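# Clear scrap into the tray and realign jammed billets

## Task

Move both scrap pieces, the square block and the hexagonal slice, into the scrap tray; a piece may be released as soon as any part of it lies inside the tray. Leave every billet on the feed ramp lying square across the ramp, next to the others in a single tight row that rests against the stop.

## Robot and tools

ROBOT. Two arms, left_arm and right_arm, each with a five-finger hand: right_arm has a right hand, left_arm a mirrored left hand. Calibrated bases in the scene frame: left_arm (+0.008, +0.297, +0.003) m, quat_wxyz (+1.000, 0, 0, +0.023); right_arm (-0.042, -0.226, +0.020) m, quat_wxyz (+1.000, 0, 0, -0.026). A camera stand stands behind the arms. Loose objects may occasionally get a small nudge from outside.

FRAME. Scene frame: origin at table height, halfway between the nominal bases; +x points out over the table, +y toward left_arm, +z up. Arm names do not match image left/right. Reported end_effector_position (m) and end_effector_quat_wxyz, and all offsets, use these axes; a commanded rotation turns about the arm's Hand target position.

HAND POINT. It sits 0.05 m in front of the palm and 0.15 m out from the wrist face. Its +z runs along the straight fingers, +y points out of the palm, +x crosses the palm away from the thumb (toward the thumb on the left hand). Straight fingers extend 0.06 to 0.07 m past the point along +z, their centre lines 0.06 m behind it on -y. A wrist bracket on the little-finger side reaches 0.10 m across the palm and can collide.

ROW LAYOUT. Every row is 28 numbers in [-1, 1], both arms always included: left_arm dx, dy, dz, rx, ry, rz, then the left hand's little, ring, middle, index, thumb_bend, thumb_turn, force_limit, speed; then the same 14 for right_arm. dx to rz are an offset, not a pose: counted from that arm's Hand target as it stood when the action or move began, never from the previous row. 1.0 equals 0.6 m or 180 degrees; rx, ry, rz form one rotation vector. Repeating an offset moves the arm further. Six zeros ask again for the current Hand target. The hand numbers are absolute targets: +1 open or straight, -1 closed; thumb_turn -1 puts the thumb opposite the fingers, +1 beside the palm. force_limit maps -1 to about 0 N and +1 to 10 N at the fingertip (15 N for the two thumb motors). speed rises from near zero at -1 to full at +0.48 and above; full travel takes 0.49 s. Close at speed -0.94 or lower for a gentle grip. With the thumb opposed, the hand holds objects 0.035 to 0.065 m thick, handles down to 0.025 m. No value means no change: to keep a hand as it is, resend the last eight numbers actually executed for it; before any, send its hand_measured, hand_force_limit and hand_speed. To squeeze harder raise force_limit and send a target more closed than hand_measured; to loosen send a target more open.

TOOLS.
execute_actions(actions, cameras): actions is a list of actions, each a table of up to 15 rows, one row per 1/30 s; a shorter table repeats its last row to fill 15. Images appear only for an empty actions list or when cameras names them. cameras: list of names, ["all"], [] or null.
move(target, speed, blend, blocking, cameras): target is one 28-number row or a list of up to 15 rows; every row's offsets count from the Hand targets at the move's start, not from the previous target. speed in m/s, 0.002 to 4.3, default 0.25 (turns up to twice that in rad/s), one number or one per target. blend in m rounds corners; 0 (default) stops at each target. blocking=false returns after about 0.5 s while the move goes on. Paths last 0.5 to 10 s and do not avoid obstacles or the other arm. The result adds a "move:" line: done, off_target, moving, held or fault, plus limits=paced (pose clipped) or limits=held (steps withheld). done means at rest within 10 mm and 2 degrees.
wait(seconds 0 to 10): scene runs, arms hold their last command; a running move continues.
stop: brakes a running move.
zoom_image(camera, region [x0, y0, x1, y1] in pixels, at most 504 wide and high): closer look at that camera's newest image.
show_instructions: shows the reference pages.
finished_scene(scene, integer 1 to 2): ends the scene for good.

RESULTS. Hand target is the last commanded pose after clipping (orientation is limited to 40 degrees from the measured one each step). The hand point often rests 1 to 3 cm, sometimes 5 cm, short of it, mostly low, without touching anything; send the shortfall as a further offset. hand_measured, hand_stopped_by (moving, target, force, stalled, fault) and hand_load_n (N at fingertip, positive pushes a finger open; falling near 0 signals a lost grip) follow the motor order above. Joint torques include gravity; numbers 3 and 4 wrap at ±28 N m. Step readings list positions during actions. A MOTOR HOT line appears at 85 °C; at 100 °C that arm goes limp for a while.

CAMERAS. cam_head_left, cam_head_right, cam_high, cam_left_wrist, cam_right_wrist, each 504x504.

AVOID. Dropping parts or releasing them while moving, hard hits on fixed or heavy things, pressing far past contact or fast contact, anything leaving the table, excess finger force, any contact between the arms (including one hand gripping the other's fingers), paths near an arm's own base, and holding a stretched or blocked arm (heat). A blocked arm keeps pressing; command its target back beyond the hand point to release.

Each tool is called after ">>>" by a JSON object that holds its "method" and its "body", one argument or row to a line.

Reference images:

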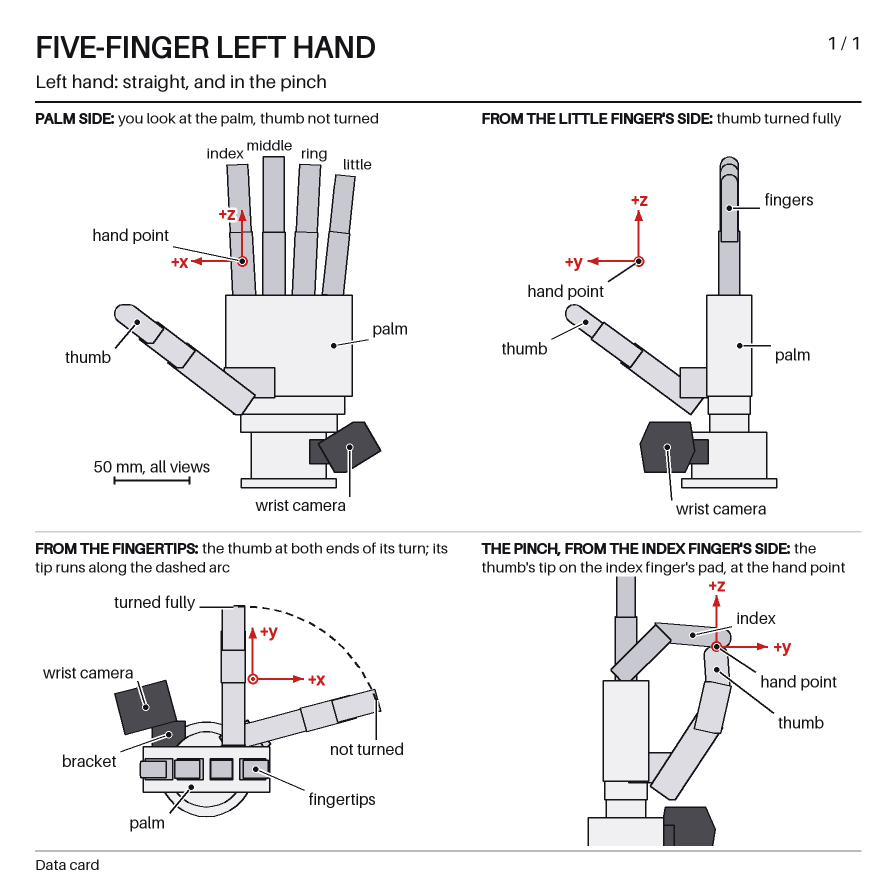

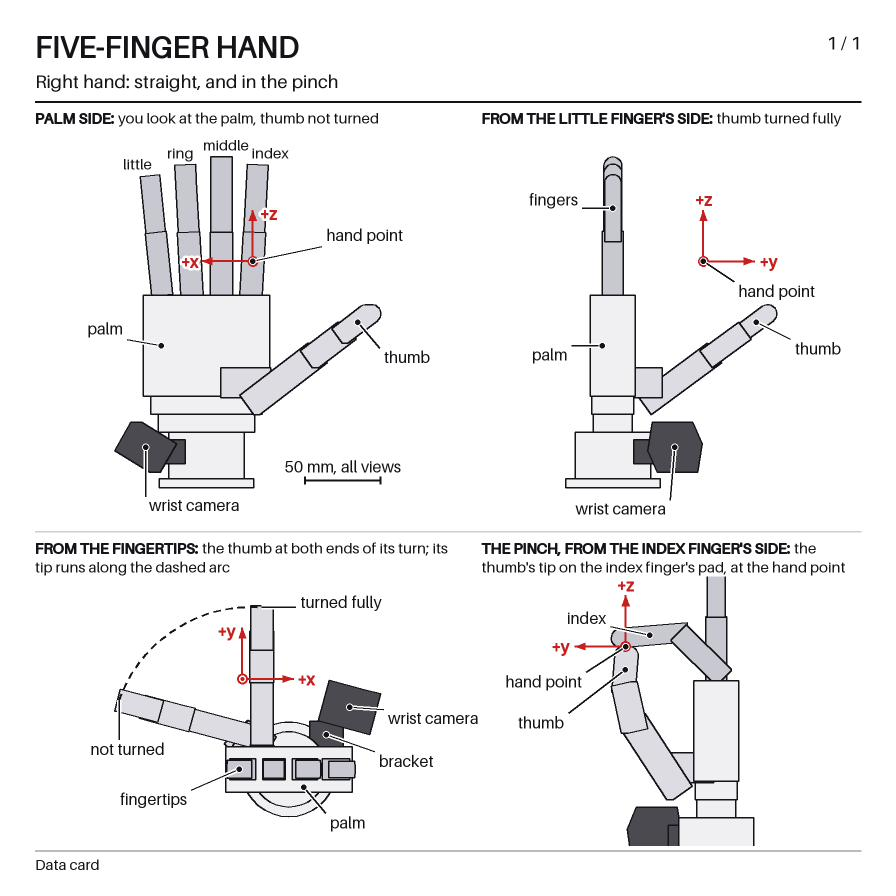

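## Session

>>> {"method": "execute_actions", "body": {
  "actions": []
}}

>>> {"method": "zoom_image", "body": {
  "camera": "cam_high",
  "region": [90, 120, 270, 300]
}}

>>> {"method": "zoom_image", "body": {
  "camera": "cam_head_left",
  "region": [200, 180, 340, 300]
}}

>>> {"method": "zoom_image", "body": {
  "camera": "cam_head_right",
  "region": [200, 180, 340, 300]
}}

Scene clock: 0.00 s.
left_arm: end_effector_position=(+0.6819, +0.0734, +0.2716) hand_measured=(+1.000, +1.000, +1.000, +1.000, +1.000, +1.000) hand_load_n=(+0.0, +0.0, +0.0, +0.0, +0.0, +0.0) hand_stopped_by=(target, target, target, target, target, target) hand_force_limit=0.00 hand_speed=-0.80 end_effector_quat_wxyz=(+0.373, +0.229, +0.868, +0.234) | right_arm: end_effector_position=(+0.1314, +0.0923, +0.1805) hand_measured=(+1.000, +1.000, +1.000, +1.000, +1.000, +1.000) hand_load_n=(+0.0, +0.5, +0.0, +0.0, +0.0, +0.0) hand_stopped_by=(target, target, target, target, target, target) hand_force_limit=0.00 hand_speed=-0.80 end_effector_quat_wxyz=(-0.290, -0.295, +0.867, +0.277)
Joint positions: left_arm=[-0.604 1.881 1.764 -0.754 -0.645 1.769] | right_arm=[0.628 1.507 1.001 -1.587 -0.672 1.305]
Joint velocities: within noise
Joint torques (N m): no reading
Motor temperatures (°C): left_arm=[30 34 31 27 27 27] | right_arm=[28 36 38 27 26 26]
Heat: left arm: hottest shoulder 34 °C; right arm: hottest elbow 38 °C.
Hand target: left_arm +0.6869, +0.0703, +0.2845; +0.386, +0.223, +0.865, +0.230 | right_arm +0.1366, +0.0957, +0.1874; -0.280, -0.300, +0.868, +0.280
camera_calibration:
cam_left_wrist: T_world_to_cam=[[-0.371038, -0.65875, -0.654506, 0.471737], [-0.85729, 0.513886, -0.0312216, 0.55466], [0.356909, 0.549518, -0.755412, 0.0373381], [0, 0, 0, 1]] pos_world=[0.637211, 0.00520712, 0.354278]
cam_right_wrist: T_world_to_cam=[[-0.497621, 0.526609, 0.689243, -0.0998131], [0.816071, 0.553514, 0.166282, -0.183835], [-0.29394, 0.645217, -0.705191, 0.221349], [0, 0, 0, 1]] pos_world=[0.165416, 0.0114993, 0.255457]

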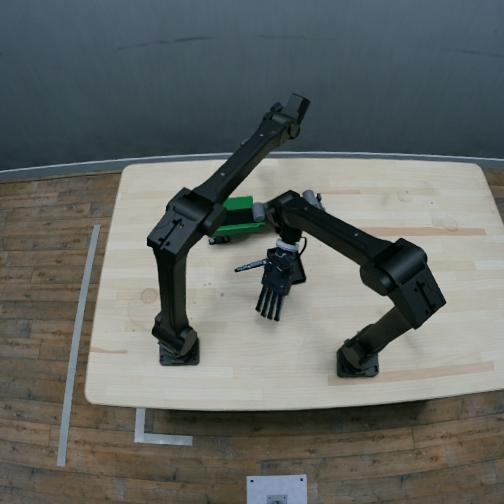

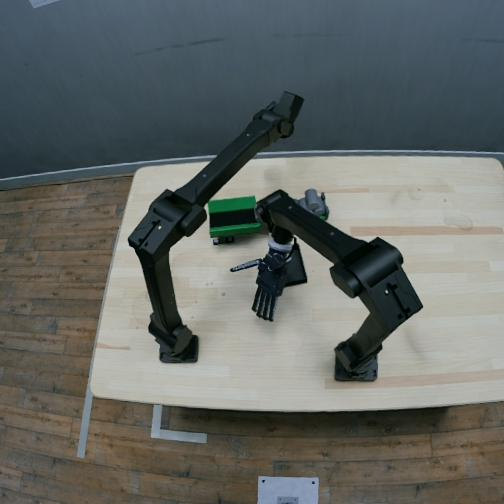

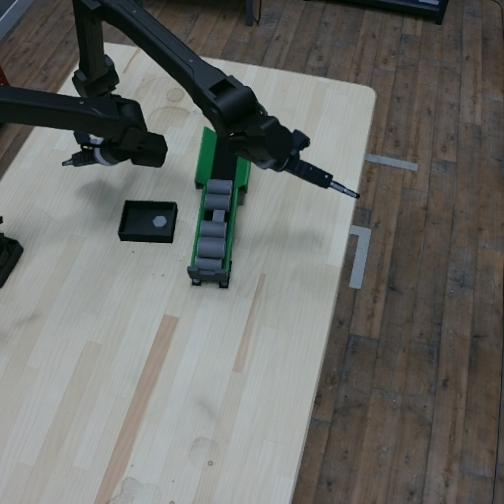

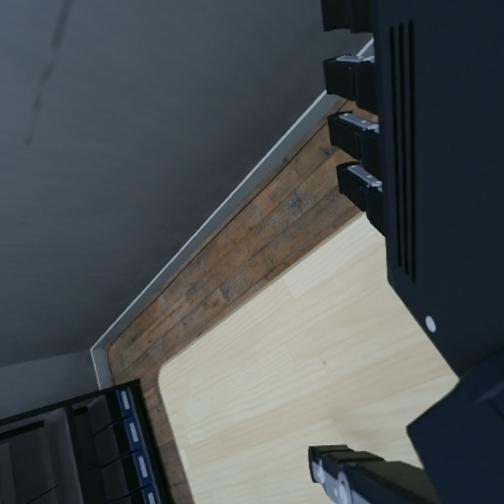

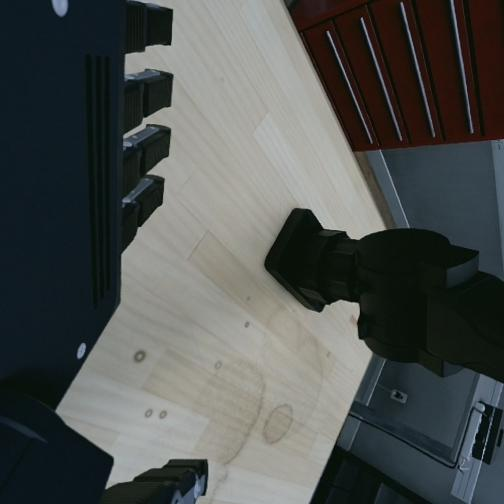

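Scaled by 2.800 from the camera's 504x504 image, which has a finer 720x720 frame.

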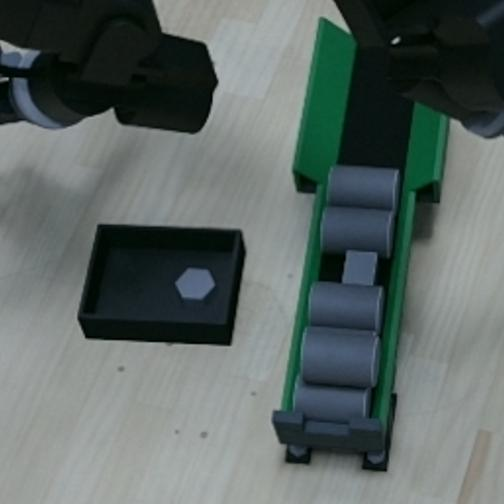

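Scaled by 3.600 from the camera's 504x504 image, which has a finer 720x720 frame.

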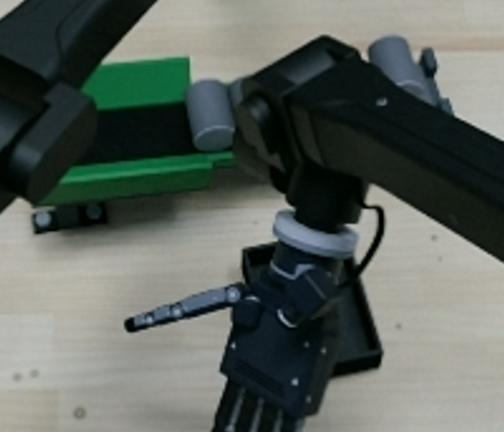

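Scaled by 3.600 from the camera's 504x504 image, which has a finer 720x720 frame.

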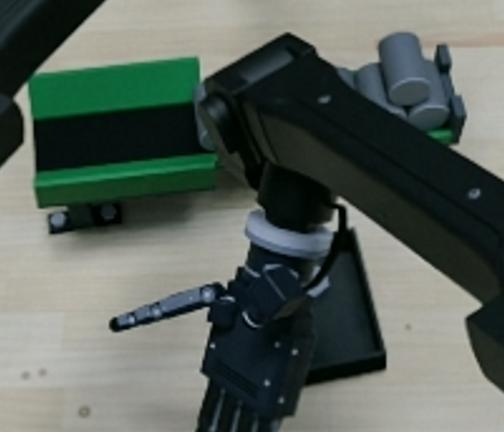

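>>> {"method": "move", "body": {
  "target": [
    [0,0,0.15,0,0,0,1,1,1,1,1,1,0,-0.8,0,0,0,0,0,0,1,1,1,1,1,1,0,-0.8],
    [-0.25,0.5,0.15,0,0,0.167,1,1,1,1,1,1,0,-0.8,0,0,0,0,0,0,1,1,1,1,1,1,0,-0.8]
  ],
  "speed": 0.25,
  "blend": [0.04,0],
  "cameras": ["cam_head_left","cam_high","cam_right_wrist"]
}}

Scene clock: 31.07 s.
left_arm: end_effector_position=(+0.5421, +0.3707, +0.3760) hand_measured=(+1.000, +1.000, +1.000, +1.000, +1.000, +1.000) hand_load_n=(+0.0, +0.0, +0.0, +0.0, +0.0, +0.0) hand_stopped_by=(target, target, target, target, target, target) hand_force_limit=0.00 hand_speed=-0.80 end_effector_quat_wxyz=(+0.315, -0.005, +0.892, +0.324) | right_arm: end_effector_position=(+0.1314, +0.0923, +0.1805) hand_measured=(+1.000, +1.000, +1.000, +1.000, +1.000, +1.000) hand_load_n=(+0.0, +0.0, +0.0, +0.0, +0.0, +0.0) hand_stopped_by=(target, target, target, target, target, target) hand_force_limit=0.00 hand_speed=-0.80 end_effector_quat_wxyz=(-0.290, -0.295, +0.867, +0.277)
Joint positions: left_arm=[-0.242 1.46 1.501 -0.98 -0.748 1.617] | right_arm=[0.628 1.507 1.001 -1.587 -0.672 1.305]
Joint torques (N m): left_arm=[-0.73 -10.17 8.42 0.8 -0.51 -0.19] | right_arm=[1.03 -8.82 6.89 -0.64 -0.46 -0.01]
Heat: left arm: hottest shoulder 35 °C; right arm: hottest elbow 40 °C.
Hand target: left_arm +0.5370, +0.3703, +0.3744; +0.313, -0.009, +0.893, +0.323 | right_arm +0.1366, +0.0957, +0.1874; -0.280, -0.300, +0.868, +0.280
Off the commanded pose: left_arm 0.005 m, 1 deg | right_arm 0.009 m, 1 deg.
move: done
camera_calibration:
cam_right_wrist: T_world_to_cam=[[-0.497621, 0.526609, 0.689243, -0.0998131], [0.816071, 0.553514, 0.166282, -0.183835], [-0.29394, 0.645217, -0.705191, 0.221349], [0, 0, 0, 1]] pos_world=[0.165416, 0.0114993, 0.255457]
Images, in order (width x height): cam_head_left 504x504, cam_high 504x504, cam_right_wrist 504x504.

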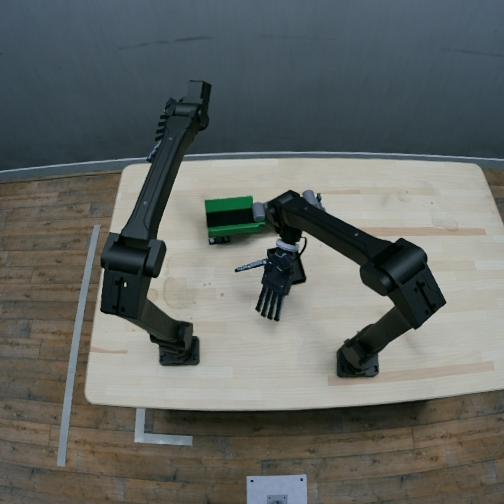

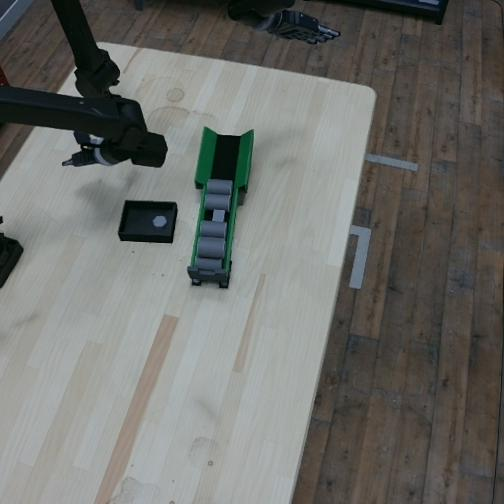

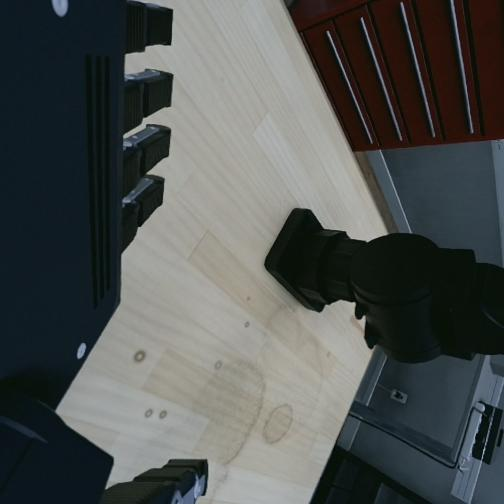

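>>> {"method": "move", "body": {
  "target": [
    [0,0,0,0,0,0,1,1,1,1,1,1,0,-0.8,0,0,0.35,0,0,0,1,1,1,1,1,1,0,-0.5],
    [0,0,0,0,0,0,1,1,1,1,1,1,0,-0.8,0.27,-0.36,0.38,-0.0613,-0.518,0.3232,1,1,1,1,1,-1,0,-0.5]
  ],
  "speed": [0.25,0.4],
  "blend": [0.04,0],
  "cameras": ["all"]
}}

Scene clock: 55.50 s.
left_arm: end_effector_position=(+0.5421, +0.3707, +0.3760) hand_measured=(+1.000, +1.000, +1.000, +1.000, +1.000, +1.000) hand_load_n=(+0.0, +0.0, +0.0, +0.0, +0.0, +0.0) hand_stopped_by=(target, target, target, target, target, target) hand_force_limit=0.00 hand_speed=-0.80 end_effector_quat_wxyz=(+0.315, -0.005, +0.892, +0.324) | right_arm: end_effector_position=(+0.2955, -0.1179, +0.4131) hand_measured=(+1.000, +1.000, +1.000, +1.000, +1.000, -1.000) hand_load_n=(+0.0, +0.0, +0.0, +0.0, +0.0, +0.0) hand_stopped_by=(target, target, target, target, target, target) hand_force_limit=0.00 hand_speed=-0.50 end_effector_quat_wxyz=(-0.290, +0.720, -0.585, +0.233)
Joint positions: left_arm=[-0.242 1.46 1.501 -0.98 -0.748 1.617] | right_arm=[0.281 0.959 1.36 -1.21 0.013 0.017]
Joint torques (N m): left_arm=[-1.14 -10.34 8.44 0.85 -0.56 -0.19] | right_arm=[0.21 -3.9 7.13 1.87 -0.13 -0.08]
Motor temperatures (°C): left_arm=[30 36 37 27 27 27] | right_arm=[28 37 41 27 26 26]
Heat: left arm: hottest elbow 37 °C; right arm: hottest elbow 41 °C.
Hand target: left_arm +0.5370, +0.3703, +0.3744; +0.313, -0.009, +0.893, +0.323 | right_arm +0.2986, -0.1204, +0.4154; -0.296, +0.718, -0.582, +0.241
Off the commanded pose: left_arm 0.005 m, 1 deg | right_arm 0.004 m, 1 deg.
move: done
camera_calibration:
cam_left_wrist: T_world_to_cam=[[0.0239075, -0.752643, -0.657994, 0.506043], [-0.997837, 0.0223553, -0.0618263, 0.555334], [0.0612427, 0.658049, -0.750481, 0.120969], [0, 0, 0, 1]] pos_world=[0.534626, 0.288852, 0.458092]
cam_right_wrist: T_world_to_cam=[[-0.631882, -0.341693, -0.69568, 0.441577], [-0.640192, 0.736051, 0.21996, 0.189546], [0.436897, 0.584358, -0.683847, 0.337311], [0, 0, 0, 1]] pos_world=[0.253, -0.185742, 0.496173]

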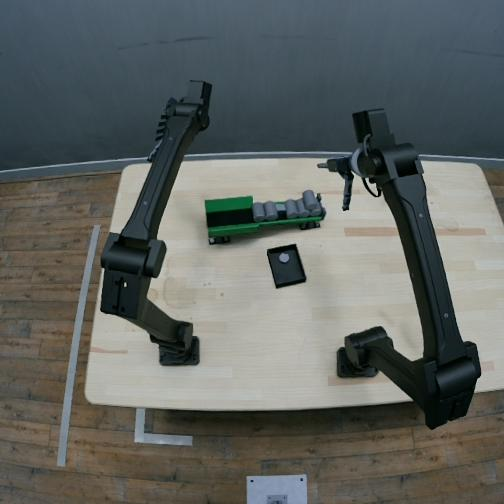

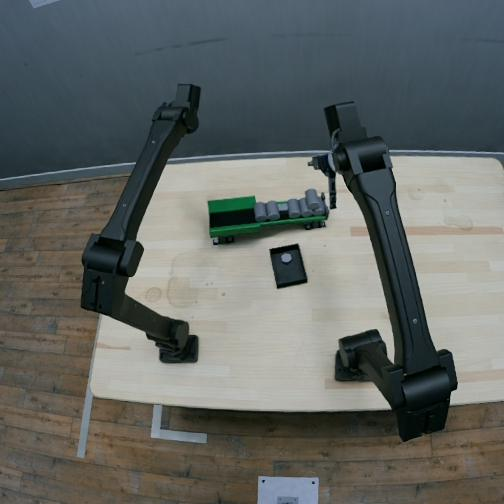

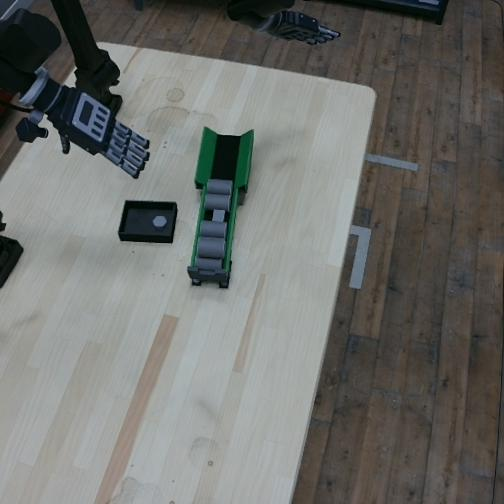

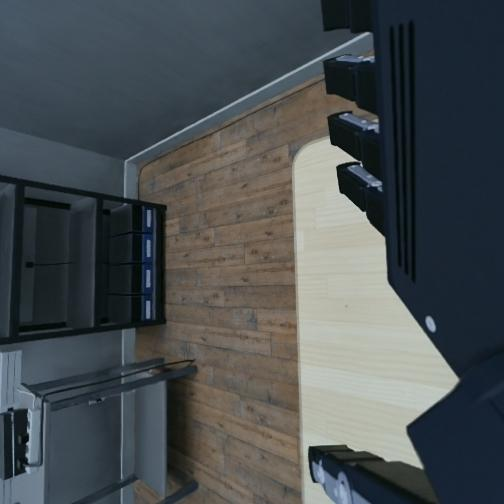

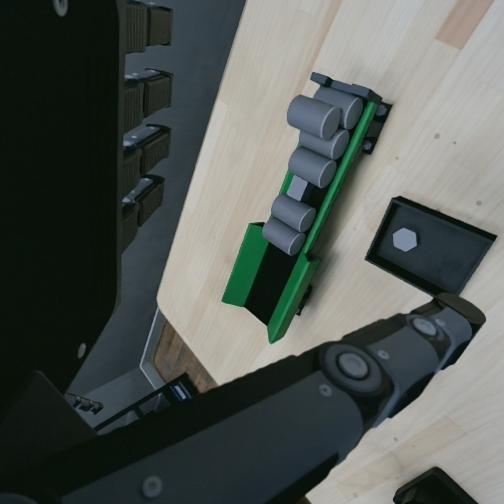

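>>> {"method": "zoom_image", "body": {
  "camera": "cam_right_wrist",
  "region": [210, 60, 410, 260]
}}

>>> {"method": "zoom_image", "body": {
  "camera": "cam_head_left",
  "region": [200, 180, 340, 300]
}}

>>> {"method": "zoom_image", "body": {
  "camera": "cam_high",
  "region": [90, 120, 270, 300]
}}

Scaled by 2.520 from the camera's 504x504 image, which has a finer 720x720 frame.

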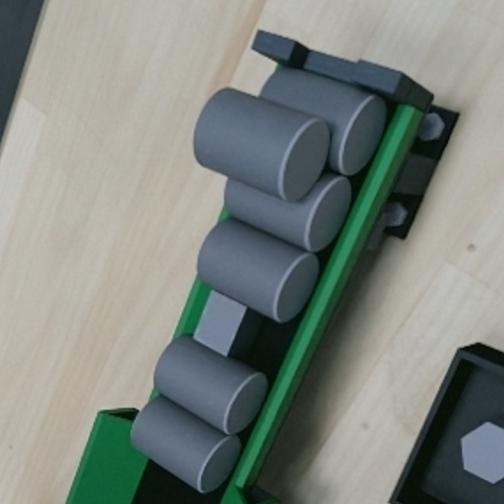

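Scaled by 3.600 from the camera's 504x504 image, which has a finer 720x720 frame.

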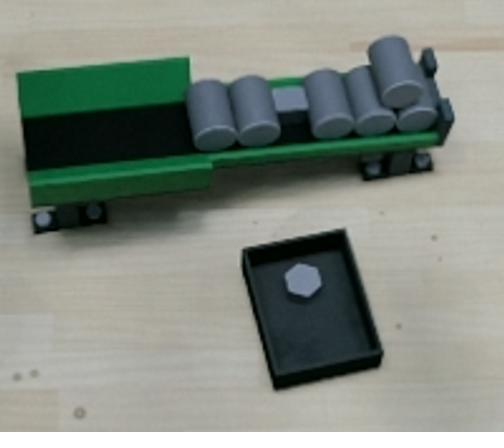

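Scaled by 2.800 from the camera's 504x504 image, which has a finer 720x720 frame.

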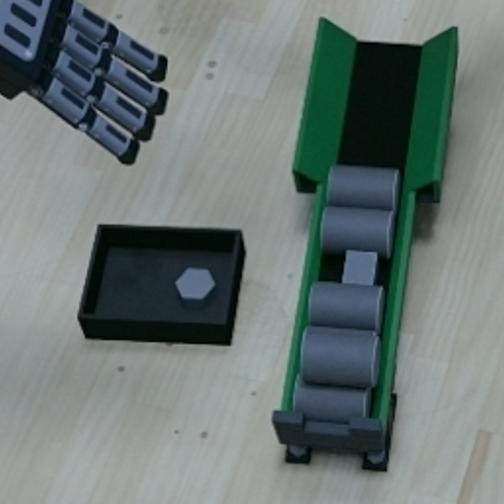

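>>> {"method": "move", "body": {
  "target": [0,0,0,0,0,0,1,1,1,1,1,1,0,-0.8,0.2923,0.0523,-0.3757,0.0114,-0.0543,0,1,1,0.55,0.55,0.5,-1,0,-0.3],
  "speed": 0.25,
  "cameras": ["cam_right_wrist","cam_high","cam_head_left"]
}}

>>> {"method": "zoom_image", "body": {
  "camera": "cam_right_wrist",
  "region": [150, 100, 504, 404]
}}

Scene clock: 162.03 s.
left_arm: end_effector_position=(+0.5421, +0.3707, +0.3760) hand_measured=(+1.000, +1.000, +1.000, +1.000, +1.000, +1.000) hand_load_n=(+0.0, +0.0, +0.0, +0.0, +0.0, +0.0) hand_stopped_by=(target, target, target, target, target, target) hand_force_limit=0.00 hand_speed=-0.80 end_effector_quat_wxyz=(+0.315, -0.005, +0.892, +0.324) | right_arm: end_effector_position=(+0.4683, -0.0837, +0.1786) hand_measured=(+1.000, +1.000, +0.550, +0.550, +0.500, -1.000) hand_load_n=(+0.0, +0.0, +0.0, +0.0, +0.0, +0.0) hand_stopped_by=(target, target, target, target, target, target) hand_force_limit=0.00 hand_speed=-0.30 end_effector_quat_wxyz=(-0.347, +0.696, -0.564, +0.278)
Joint positions: left_arm=[-0.242 1.46 1.501 -0.98 -0.748 1.617] | right_arm=[0.266 1.334 0.942 -0.258 0 0.006]
Joint torques (N m): left_arm=[-0.62 -10.52 8.76 0.81 -0.54 -0.14] | right_arm=[0.03 -9.93 7.62 2.06 -0.14 -0.09]
Heat: left arm: hottest elbow 38 °C; right arm: hottest elbow 42 °C.
Hand target: left_arm +0.5370, +0.3703, +0.3744; +0.313, -0.009, +0.893, +0.323 | right_arm +0.4739, -0.0890, +0.1898; -0.358, +0.689, -0.559, +0.290
Off the commanded pose: left_arm 0.005 m, 1 deg | right_arm 0.014 m, 2 deg.
move: off_target (right_arm)
camera_calibration:
cam_right_wrist: T_world_to_cam=[[-0.515188, -0.316767, -0.796392, 0.364712], [-0.670155, 0.728136, 0.143907, 0.353541], [0.534297, 0.607846, -0.58741, 0.0205872], [0, 0, 0, 1]] pos_world=[0.413823, -0.154411, 0.25167]
Images, in order (width x height): cam_head_left 504x504, cam_high 504x504, cam_right_wrist 504x504.

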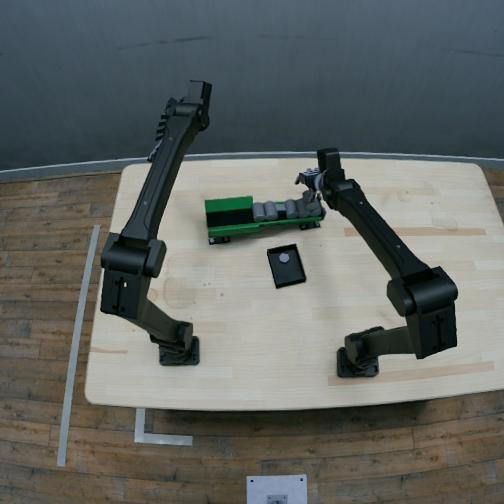

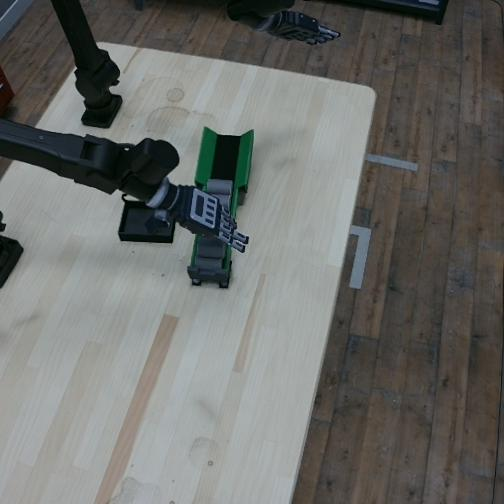

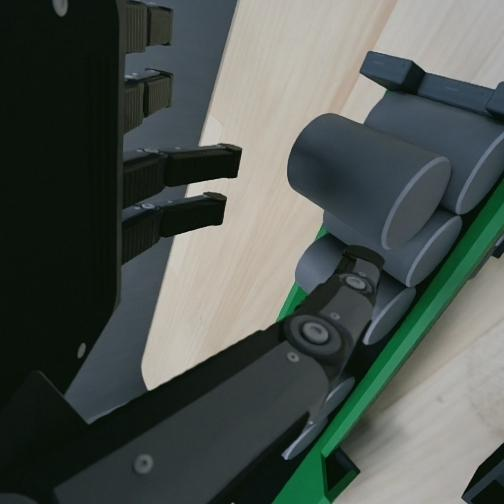

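Scaled by 1.424 from the camera's 504x504 image, which has a finer 720x720 frame.

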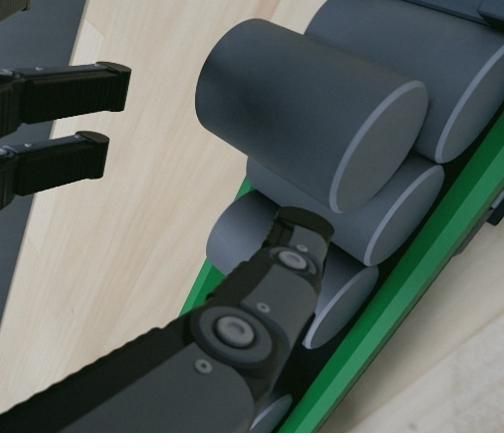

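>>> {"method": "execute_actions", "body": {
  "actions": [],
  "cameras": ["cam_right_wrist","cam_head_left","cam_head_right"]
}}

Scene clock: 208.10 s.
left_arm: end_effector_position=(+0.5421, +0.3707, +0.3760) hand_measured=(+1.000, +1.000, +1.000, +1.000, +1.000, +1.000) hand_load_n=(+0.0, +0.0, +0.0, +0.0, +0.0, +0.0) hand_stopped_by=(target, target, target, target, target, target) hand_force_limit=0.00 hand_speed=-0.80 end_effector_quat_wxyz=(+0.315, -0.005, +0.892, +0.324) | right_arm: end_effector_position=(+0.4683, -0.0837, +0.1786) hand_measured=(+1.000, +1.000, +0.550, +0.550, +0.500, -1.000) hand_load_n=(+0.0, +0.0, +0.0, +0.0, +0.0, +0.0) hand_stopped_by=(target, target, target, target, target, target) hand_force_limit=0.00 hand_speed=-0.30 end_effector_quat_wxyz=(-0.347, +0.696, -0.564, +0.278)
Joint positions: left_arm=[-0.242 1.46 1.501 -0.98 -0.748 1.617] | right_arm=[0.266 1.334 0.942 -0.258 0 0.006]
Joint velocities: within noise
Joint torques (N m): left_arm=[-1.2 -10.7 8.66 0.79 -0.51 -0.12] | right_arm=[0.03 -9.93 7.64 2.06 -0.15 -0.09]
Motor temperatures (°C): left_arm=[29 36 38 27 27 27] | right_arm=[28 36 41 27 26 26]
Heat: left arm: hottest elbow 38 °C; right arm: hottest elbow 41 °C.
Hand target: left_arm +0.5370, +0.3703, +0.3744; +0.313, -0.009, +0.893, +0.323 | right_arm +0.4739, -0.0890, +0.1898; -0.358, +0.689, -0.559, +0.290
Off the commanded pose: left_arm 0.005 m, 1 deg | right_arm 0.014 m, 2 deg.
camera_calibration:
cam_right_wrist: T_world_to_cam=[[-0.515188, -0.316767, -0.796392, 0.364712], [-0.670155, 0.728136, 0.143907, 0.353541], [0.534297, 0.607846, -0.58741, 0.0205872], [0, 0, 0, 1]] pos_world=[0.413823, -0.154411, 0.25167]
Images, in order (width x height): cam_head_left 504x504, cam_head_right 504x504, cam_right_wrist 504x504.

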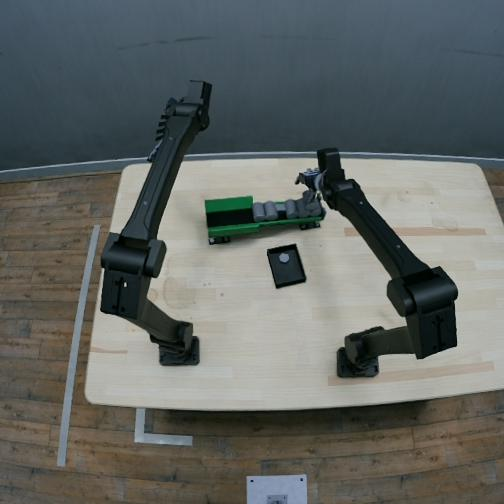

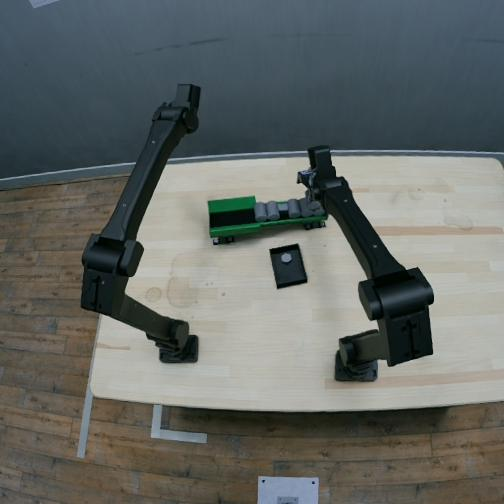

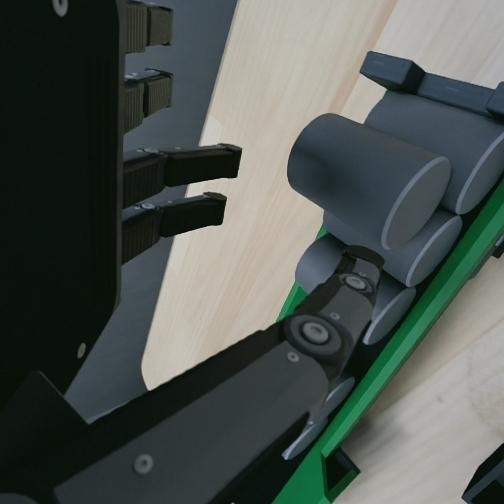

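>>> {"method": "move", "body": {
  "target": [0,0,0,0,0,0,1,1,1,1,1,1,0,-0.8,0.01,-0.02,-0.03,0,0,0,1,1,0.6,0.6,0.6,-1,0,-0.3],
  "speed": 0.08,
  "cameras": ["cam_right_wrist"]
}}

Scene clock: 245.20 s.
left_arm: end_effector_position=(+0.5421, +0.3707, +0.3760) hand_measured=(+1.000, +1.000, +1.000, +1.000, +1.000, +1.000) hand_load_n=(+0.0, +0.0, +0.0, +0.0, +0.0, +0.0) hand_stopped_by=(target, target, target, target, target, target) hand_force_limit=0.00 hand_speed=-0.80 end_effector_quat_wxyz=(+0.315, -0.005, +0.892, +0.324) | right_arm: end_effector_position=(+0.4760, -0.0963, +0.1741) hand_measured=(+1.000, +1.000, +0.600, +0.600, +0.600, -1.000) hand_load_n=(-0.5, +0.0, +0.0, +0.0, +0.0, +0.0) hand_stopped_by=(target, target, target, target, target, target) hand_force_limit=0.00 hand_speed=-0.30 end_effector_quat_wxyz=(-0.356, +0.690, -0.562, +0.285)
Joint positions: left_arm=[-0.242 1.46 1.501 -0.98 -0.748 1.617] | right_arm=[0.232 1.343 0.925 -0.206 -0.026 -0.011]
Joint torques (N m): left_arm=[-1.14 -10.7 8.5 0.72 -0.55 -0.14] | right_arm=[0.15 -8.47 7.16 1.99 -0.16 -0.09]
Heat: left arm: hottest elbow 38 °C; right arm: hottest elbow 41 °C.
Hand target: left_arm +0.5370, +0.3703, +0.3744; +0.313, -0.009, +0.893, +0.323 | right_arm +0.4799, -0.1009, +0.1717; -0.358, +0.689, -0.559, +0.290
Off the commanded pose: left_arm 0.005 m, 1 deg | right_arm 0.006 m, 1 deg.
move: done
camera_calibration:
cam_right_wrist: T_world_to_cam=[[-0.49549, -0.310426, -0.811249, 0.354999], [-0.671984, 0.728786, 0.131559, 0.371649], [0.550388, 0.610333, -0.569708, 0.011071], [0, 0, 0, 1]] pos_world=[0.419547, -0.167408, 0.245406]
Images, in order (width x height): cam_right_wrist 504x504.

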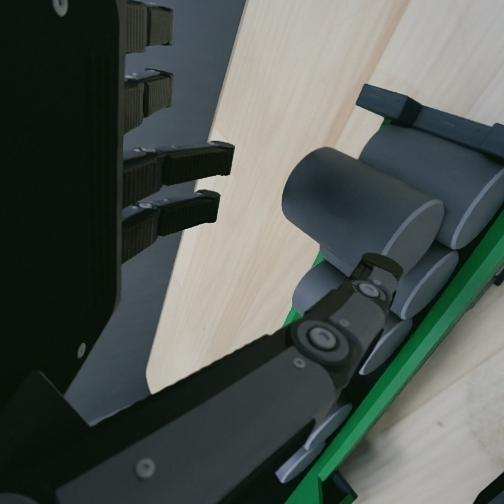

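>>> {"method": "move", "body": {
  "target": [0,0,0,0,0,0,1,1,1,1,1,1,0,-0.8,0.005,0.005,-0.03,0,0,0,1,1,0.6,0.6,0.6,-1,0,-0.3],
  "speed": 0.08,
  "cameras": ["cam_right_wrist"]
}}

>>> {"method": "zoom_image", "body": {
  "camera": "cam_right_wrist",
  "region": [180, 80, 480, 380]
}}

Scene clock: 261.00 s.
left_arm: end_effector_position=(+0.5421, +0.3707, +0.3760) hand_measured=(+1.000, +1.000, +1.000, +1.000, +1.000, +1.000) hand_load_n=(+0.5, +0.0, +0.0, +0.0, +0.0, +0.0) hand_stopped_by=(target, target, target, target, target, target) hand_force_limit=0.00 hand_speed=-0.80 end_effector_quat_wxyz=(+0.315, -0.005, +0.892, +0.324) | right_arm: end_effector_position=(+0.4787, -0.0959, +0.1548) hand_measured=(+1.000, +1.000, +0.600, +0.600, +0.600, -1.000) hand_load_n=(+0.0, +0.0, +0.0, +0.0, +1.0, +0.0) hand_stopped_by=(target, target, target, target, target, target) hand_force_limit=0.00 hand_speed=-0.30 end_effector_quat_wxyz=(-0.355, +0.691, -0.562, +0.284)
Joint positions: left_arm=[-0.242 1.46 1.501 -0.98 -0.748 1.617] | right_arm=[0.232 1.376 0.903 -0.155 -0.026 -0.012]
Joint torques (N m): left_arm=[-0.62 -10.4 8.58 0.61 -0.5 -0.16] | right_arm=[0.67 -8.64 7.1 2.18 0 -0.06]
Heat: left arm: hottest elbow 38 °C; right arm: hottest elbow 41 °C.
Hand target: left_arm +0.5370, +0.3703, +0.3744; +0.313, -0.009, +0.893, +0.323 | right_arm +0.4829, -0.0979, +0.1539; -0.358, +0.689, -0.559, +0.290
Off the commanded pose: left_arm 0.005 m, 1 deg | right_arm 0.005 m, 1 deg.
move: done
camera_calibration:
cam_right_wrist: T_world_to_cam=[[-0.498717, -0.311443, -0.808879, 0.341908], [-0.67163, 0.728759, 0.133501, 0.375132], [0.5479, 0.609847, -0.572619, -0.000142672], [0, 0, 0, 1]] pos_world=[0.422544, -0.166809, 0.2264]
Images, in order (width x height): cam_right_wrist 504x504.

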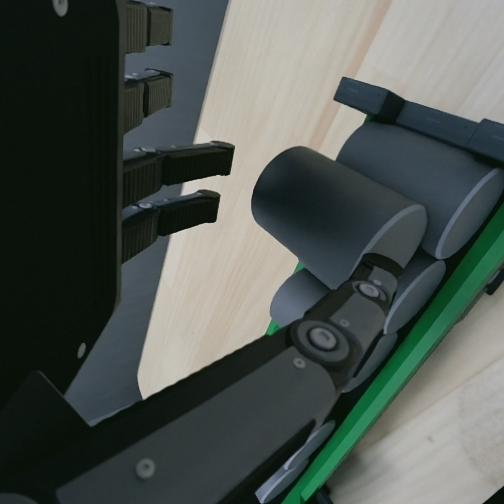

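Scaled by 1.680 from the camera's 504x504 image, which has a finer 720x720 frame.

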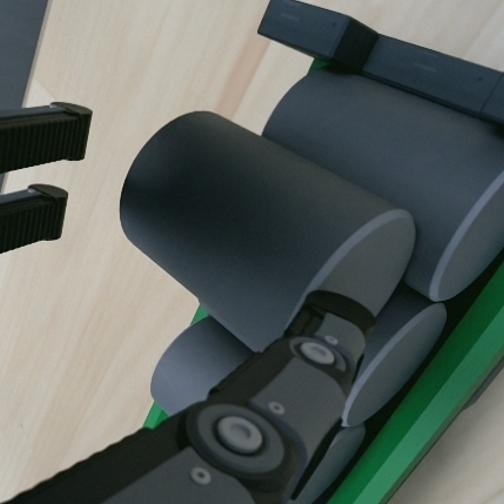

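>>> {"method": "execute_actions", "body": {
  "actions": [],
  "cameras": ["cam_high","cam_head_left","cam_head_right"]
}}

>>> {"method": "zoom_image", "body": {
  "camera": "cam_high",
  "region": [150, 100, 350, 300]
}}

>>> {"method": "zoom_image", "body": {
  "camera": "cam_head_left",
  "region": [190, 140, 350, 300]
}}

>>> {"method": "zoom_image", "body": {
  "camera": "cam_head_right",
  "region": [190, 140, 350, 300]
}}

Scene clock: 295.40 s.
left_arm: end_effector_position=(+0.5421, +0.3707, +0.3760) hand_measured=(+1.000, +1.000, +1.000, +1.000, +1.000, +1.000) hand_load_n=(+0.0, +0.0, +0.0, +0.0, +0.0, +0.0) hand_stopped_by=(target, target, target, target, target, target) hand_force_limit=0.00 hand_speed=-0.80 end_effector_quat_wxyz=(+0.315, -0.005, +0.892, +0.324) | right_arm: end_effector_position=(+0.4787, -0.0959, +0.1548) hand_measured=(+1.000, +1.000, +0.600, +0.600, +0.600, -1.000) hand_load_n=(+0.0, +0.0, +0.0, +0.0, +0.5, +0.0) hand_stopped_by=(target, target, target, target, target, target) hand_force_limit=0.00 hand_speed=-0.30 end_effector_quat_wxyz=(-0.355, +0.691, -0.562, +0.284)
Joint positions: left_arm=[-0.242 1.46 1.501 -0.98 -0.748 1.617] | right_arm=[0.232 1.376 0.903 -0.155 -0.026 -0.012]
Joint velocities: within noise
Joint torques (N m): left_arm=[-1.08 -10.93 8.77 0.61 -0.49 -0.18] | right_arm=[0.67 -8.7 7.09 2.18 0 -0.06]
Motor temperatures (°C): left_arm=[29 35 38 27 27 27] | right_arm=[27 37 41 27 26 26]
Heat: left arm: hottest elbow 38 °C; right arm: hottest elbow 41 °C.
Hand target: left_arm +0.5370, +0.3703, +0.3744; +0.313, -0.009, +0.893, +0.323 | right_arm +0.4829, -0.0979, +0.1539; -0.358, +0.689, -0.559, +0.290
Off the commanded pose: left_arm 0.005 m, 1 deg | right_arm 0.005 m, 1 deg.
Images, in order (width x height): cam_head_left 504x504, cam_head_right 504x504, cam_high 504x504.

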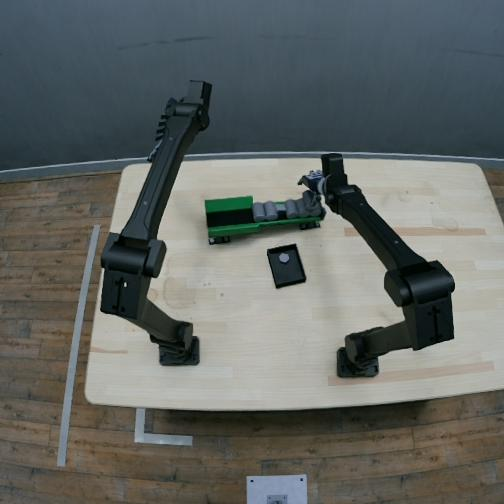

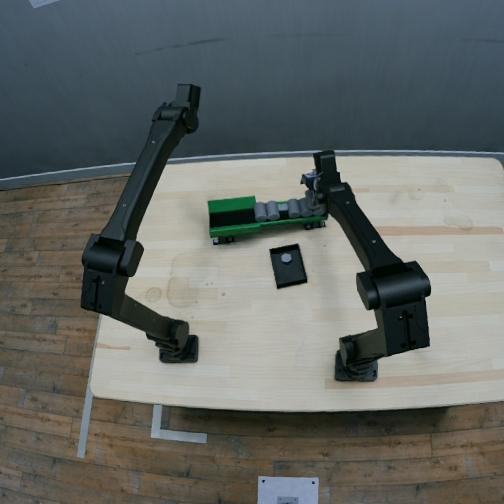

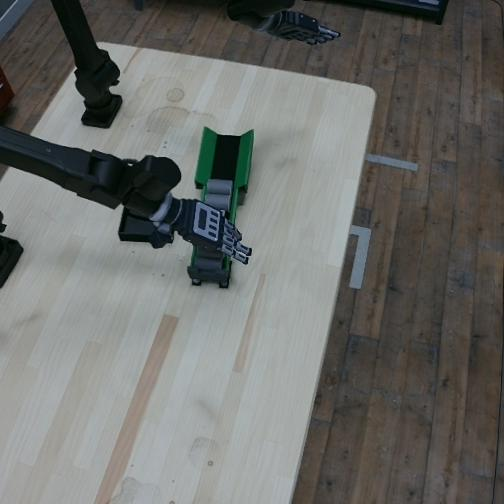

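Scaled by 2.520 from the camera's 504x504 image, which has a finer 720x720 frame.

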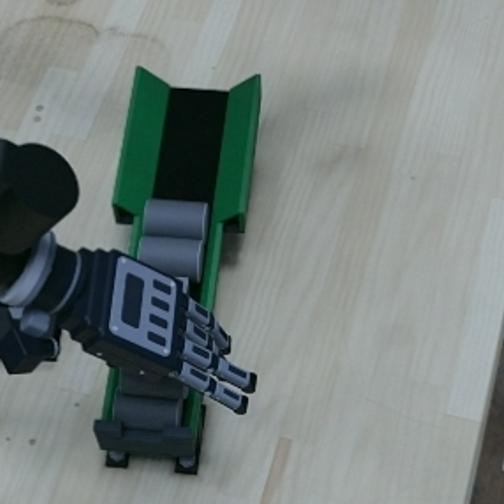

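Scaled by 3.150 from the camera's 504x504 image, which has a finer 720x720 frame.

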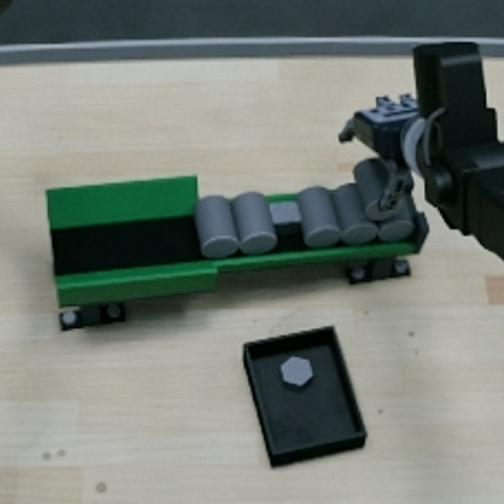

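Scaled by 3.150 from the camera's 504x504 image, which has a finer 720x720 frame.

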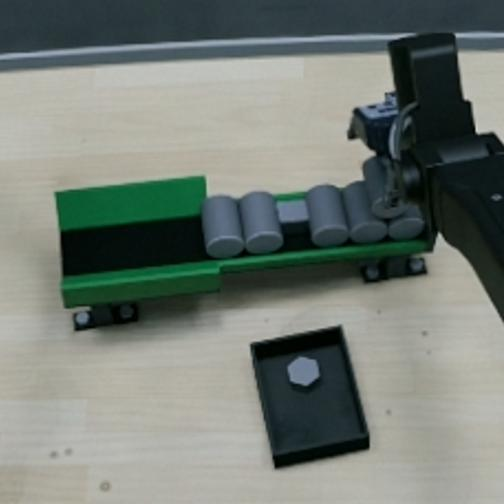

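>>> {"method": "move", "body": {
  "target": [0,0,0,0,0,0,1,1,1,1,1,1,0,-0.8,0.003,0.009,-0.028,0,0,0,1,1,0.6,0.6,0.6,-1,0,-0.3],
  "speed": 0.06,
  "cameras": ["cam_right_wrist"]
}}

>>> {"method": "zoom_image", "body": {
  "camera": "cam_right_wrist",
  "region": [160, 100, 460, 400]
}}

Scene clock: 343.83 s.
left_arm: end_effector_position=(+0.5421, +0.3707, +0.3760) hand_measured=(+1.000, +1.000, +1.000, +1.000, +1.000, +1.000) hand_load_n=(+0.0, +0.0, +0.0, +0.0, +0.0, +0.0) hand_stopped_by=(target, target, target, target, target, target) hand_force_limit=0.00 hand_speed=-0.80 end_effector_quat_wxyz=(+0.315, -0.005, +0.892, +0.324) | right_arm: end_effector_position=(+0.4798, -0.0966, +0.1384) hand_measured=(+1.000, +1.000, +0.600, +0.600, +0.600, -1.000) hand_load_n=(+0.0, +0.0, +0.0, +0.0, +2.5, +0.5) hand_stopped_by=(target, target, target, target, target, target) hand_force_limit=0.00 hand_speed=-0.30 end_effector_quat_wxyz=(-0.352, +0.691, -0.563, +0.285)
Joint positions: left_arm=[-0.242 1.46 1.501 -0.98 -0.748 1.617] | right_arm=[0.232 1.402 0.882 -0.111 -0.021 -0.012]
Joint torques (N m): left_arm=[-0.79 -11.05 8.53 0.72 -0.49 -0.11] | right_arm=[1.61 -8.53 7.08 2.4 0.17 0]
Heat: left arm: hottest elbow 38 °C; right arm: hottest elbow 41 °C.
Hand target: left_arm +0.5370, +0.3703, +0.3744; +0.313, -0.009, +0.893, +0.323 | right_arm +0.4848, -0.0924, +0.1372; -0.358, +0.689, -0.559, +0.290
Off the commanded pose: left_arm 0.005 m, 1 deg | right_arm 0.007 m, 1 deg.
move: done
camera_calibration:
cam_right_wrist: T_world_to_cam=[[-0.501914, -0.312154, -0.806624, 0.330096], [-0.668572, 0.731683, 0.132859, 0.377577], [0.54872, 0.60597, -0.575939, -0.0100864], [0, 0, 0, 1]] pos_world=[0.423652, -0.167114, 0.210289]
Images, in order (width x height): cam_right_wrist 504x504.

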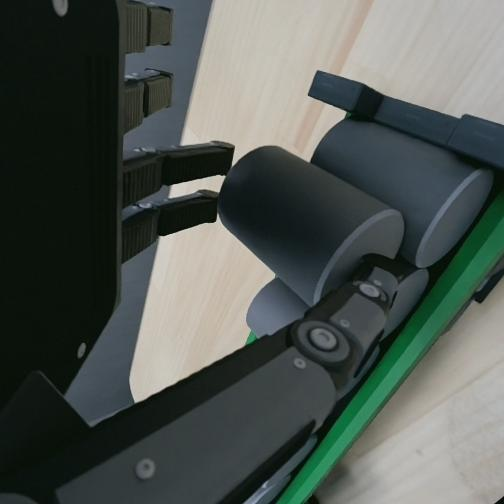

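Scaled by 1.680 from the camera's 504x504 image, which has a finer 720x720 frame.

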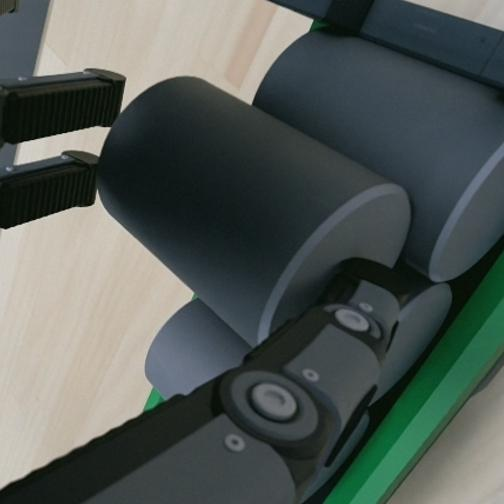

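>>> {"method": "move", "body": {
  "target": [0,0,0,0,0,0,1,1,1,1,1,1,0,-0.8,-0.002,0.015,0,0,0,0,1,1,0.6,0.6,0.7,-1,0,-0.3],
  "speed": 0.06,
  "cameras": ["cam_right_wrist"]
}}

>>> {"method": "zoom_image", "body": {
  "camera": "cam_right_wrist",
  "region": [160, 100, 460, 400]
}}

Scene clock: 373.30 s.
left_arm: end_effector_position=(+0.5421, +0.3707, +0.3760) hand_measured=(+1.000, +1.000, +1.000, +1.000, +1.000, +1.000) hand_load_n=(+0.0, +0.0, +0.0, +0.0, +0.0, +0.0) hand_stopped_by=(target, target, target, target, target, target) hand_force_limit=0.00 hand_speed=-0.80 end_effector_quat_wxyz=(+0.315, -0.005, +0.892, +0.324) | right_arm: end_effector_position=(+0.4804, -0.0899, +0.1380) hand_measured=(+1.000, +1.000, +0.600, +0.600, +0.700, -1.000) hand_load_n=(-0.5, +0.0, +0.0, +0.0, +0.0, +0.0) hand_stopped_by=(target, target, target, target, target, target) hand_force_limit=0.00 hand_speed=-0.30 end_effector_quat_wxyz=(-0.352, +0.692, -0.561, +0.289)
Joint positions: left_arm=[-0.242 1.46 1.501 -0.98 -0.748 1.617] | right_arm=[0.251 1.406 0.882 -0.101 -0.003 -0.008]
Joint torques (N m): left_arm=[-1.08 -10.87 8.75 0.43 -0.5 -0.14] | right_arm=[1.85 -8.7 7.19 2.09 0.15 0.08]
Heat: left arm: hottest elbow 38 °C; right arm: hottest elbow 41 °C.
Hand target: left_arm +0.5370, +0.3703, +0.3744; +0.313, -0.009, +0.893, +0.323 | right_arm +0.4836, -0.0836, +0.1372; -0.358, +0.689, -0.559, +0.290
Off the commanded pose: left_arm 0.005 m, 1 deg | right_arm 0.007 m, 1 deg.
move: done
camera_calibration:
cam_right_wrist: T_world_to_cam=[[-0.495697, -0.318751, -0.807888, 0.328684], [-0.670515, 0.731675, 0.122727, 0.375444], [0.551991, 0.602536, -0.576416, -0.0164582], [0, 0, 0, 1]] pos_world=[0.423753, -0.160018, 0.209975]
Images, in order (width x height): cam_right_wrist 504x504.

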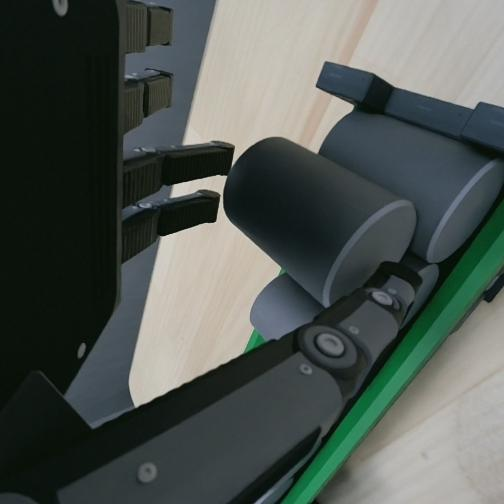

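Scaled by 1.680 from the camera's 504x504 image, which has a finer 720x720 frame.

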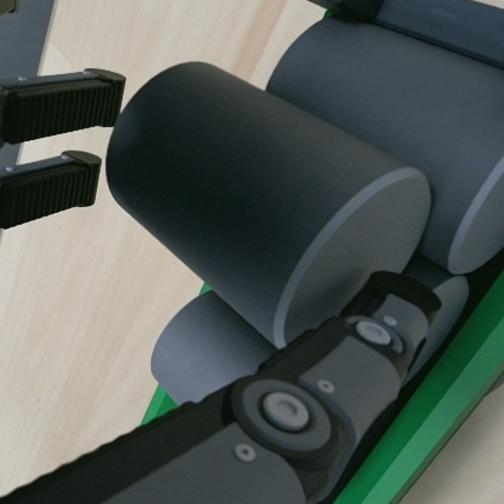

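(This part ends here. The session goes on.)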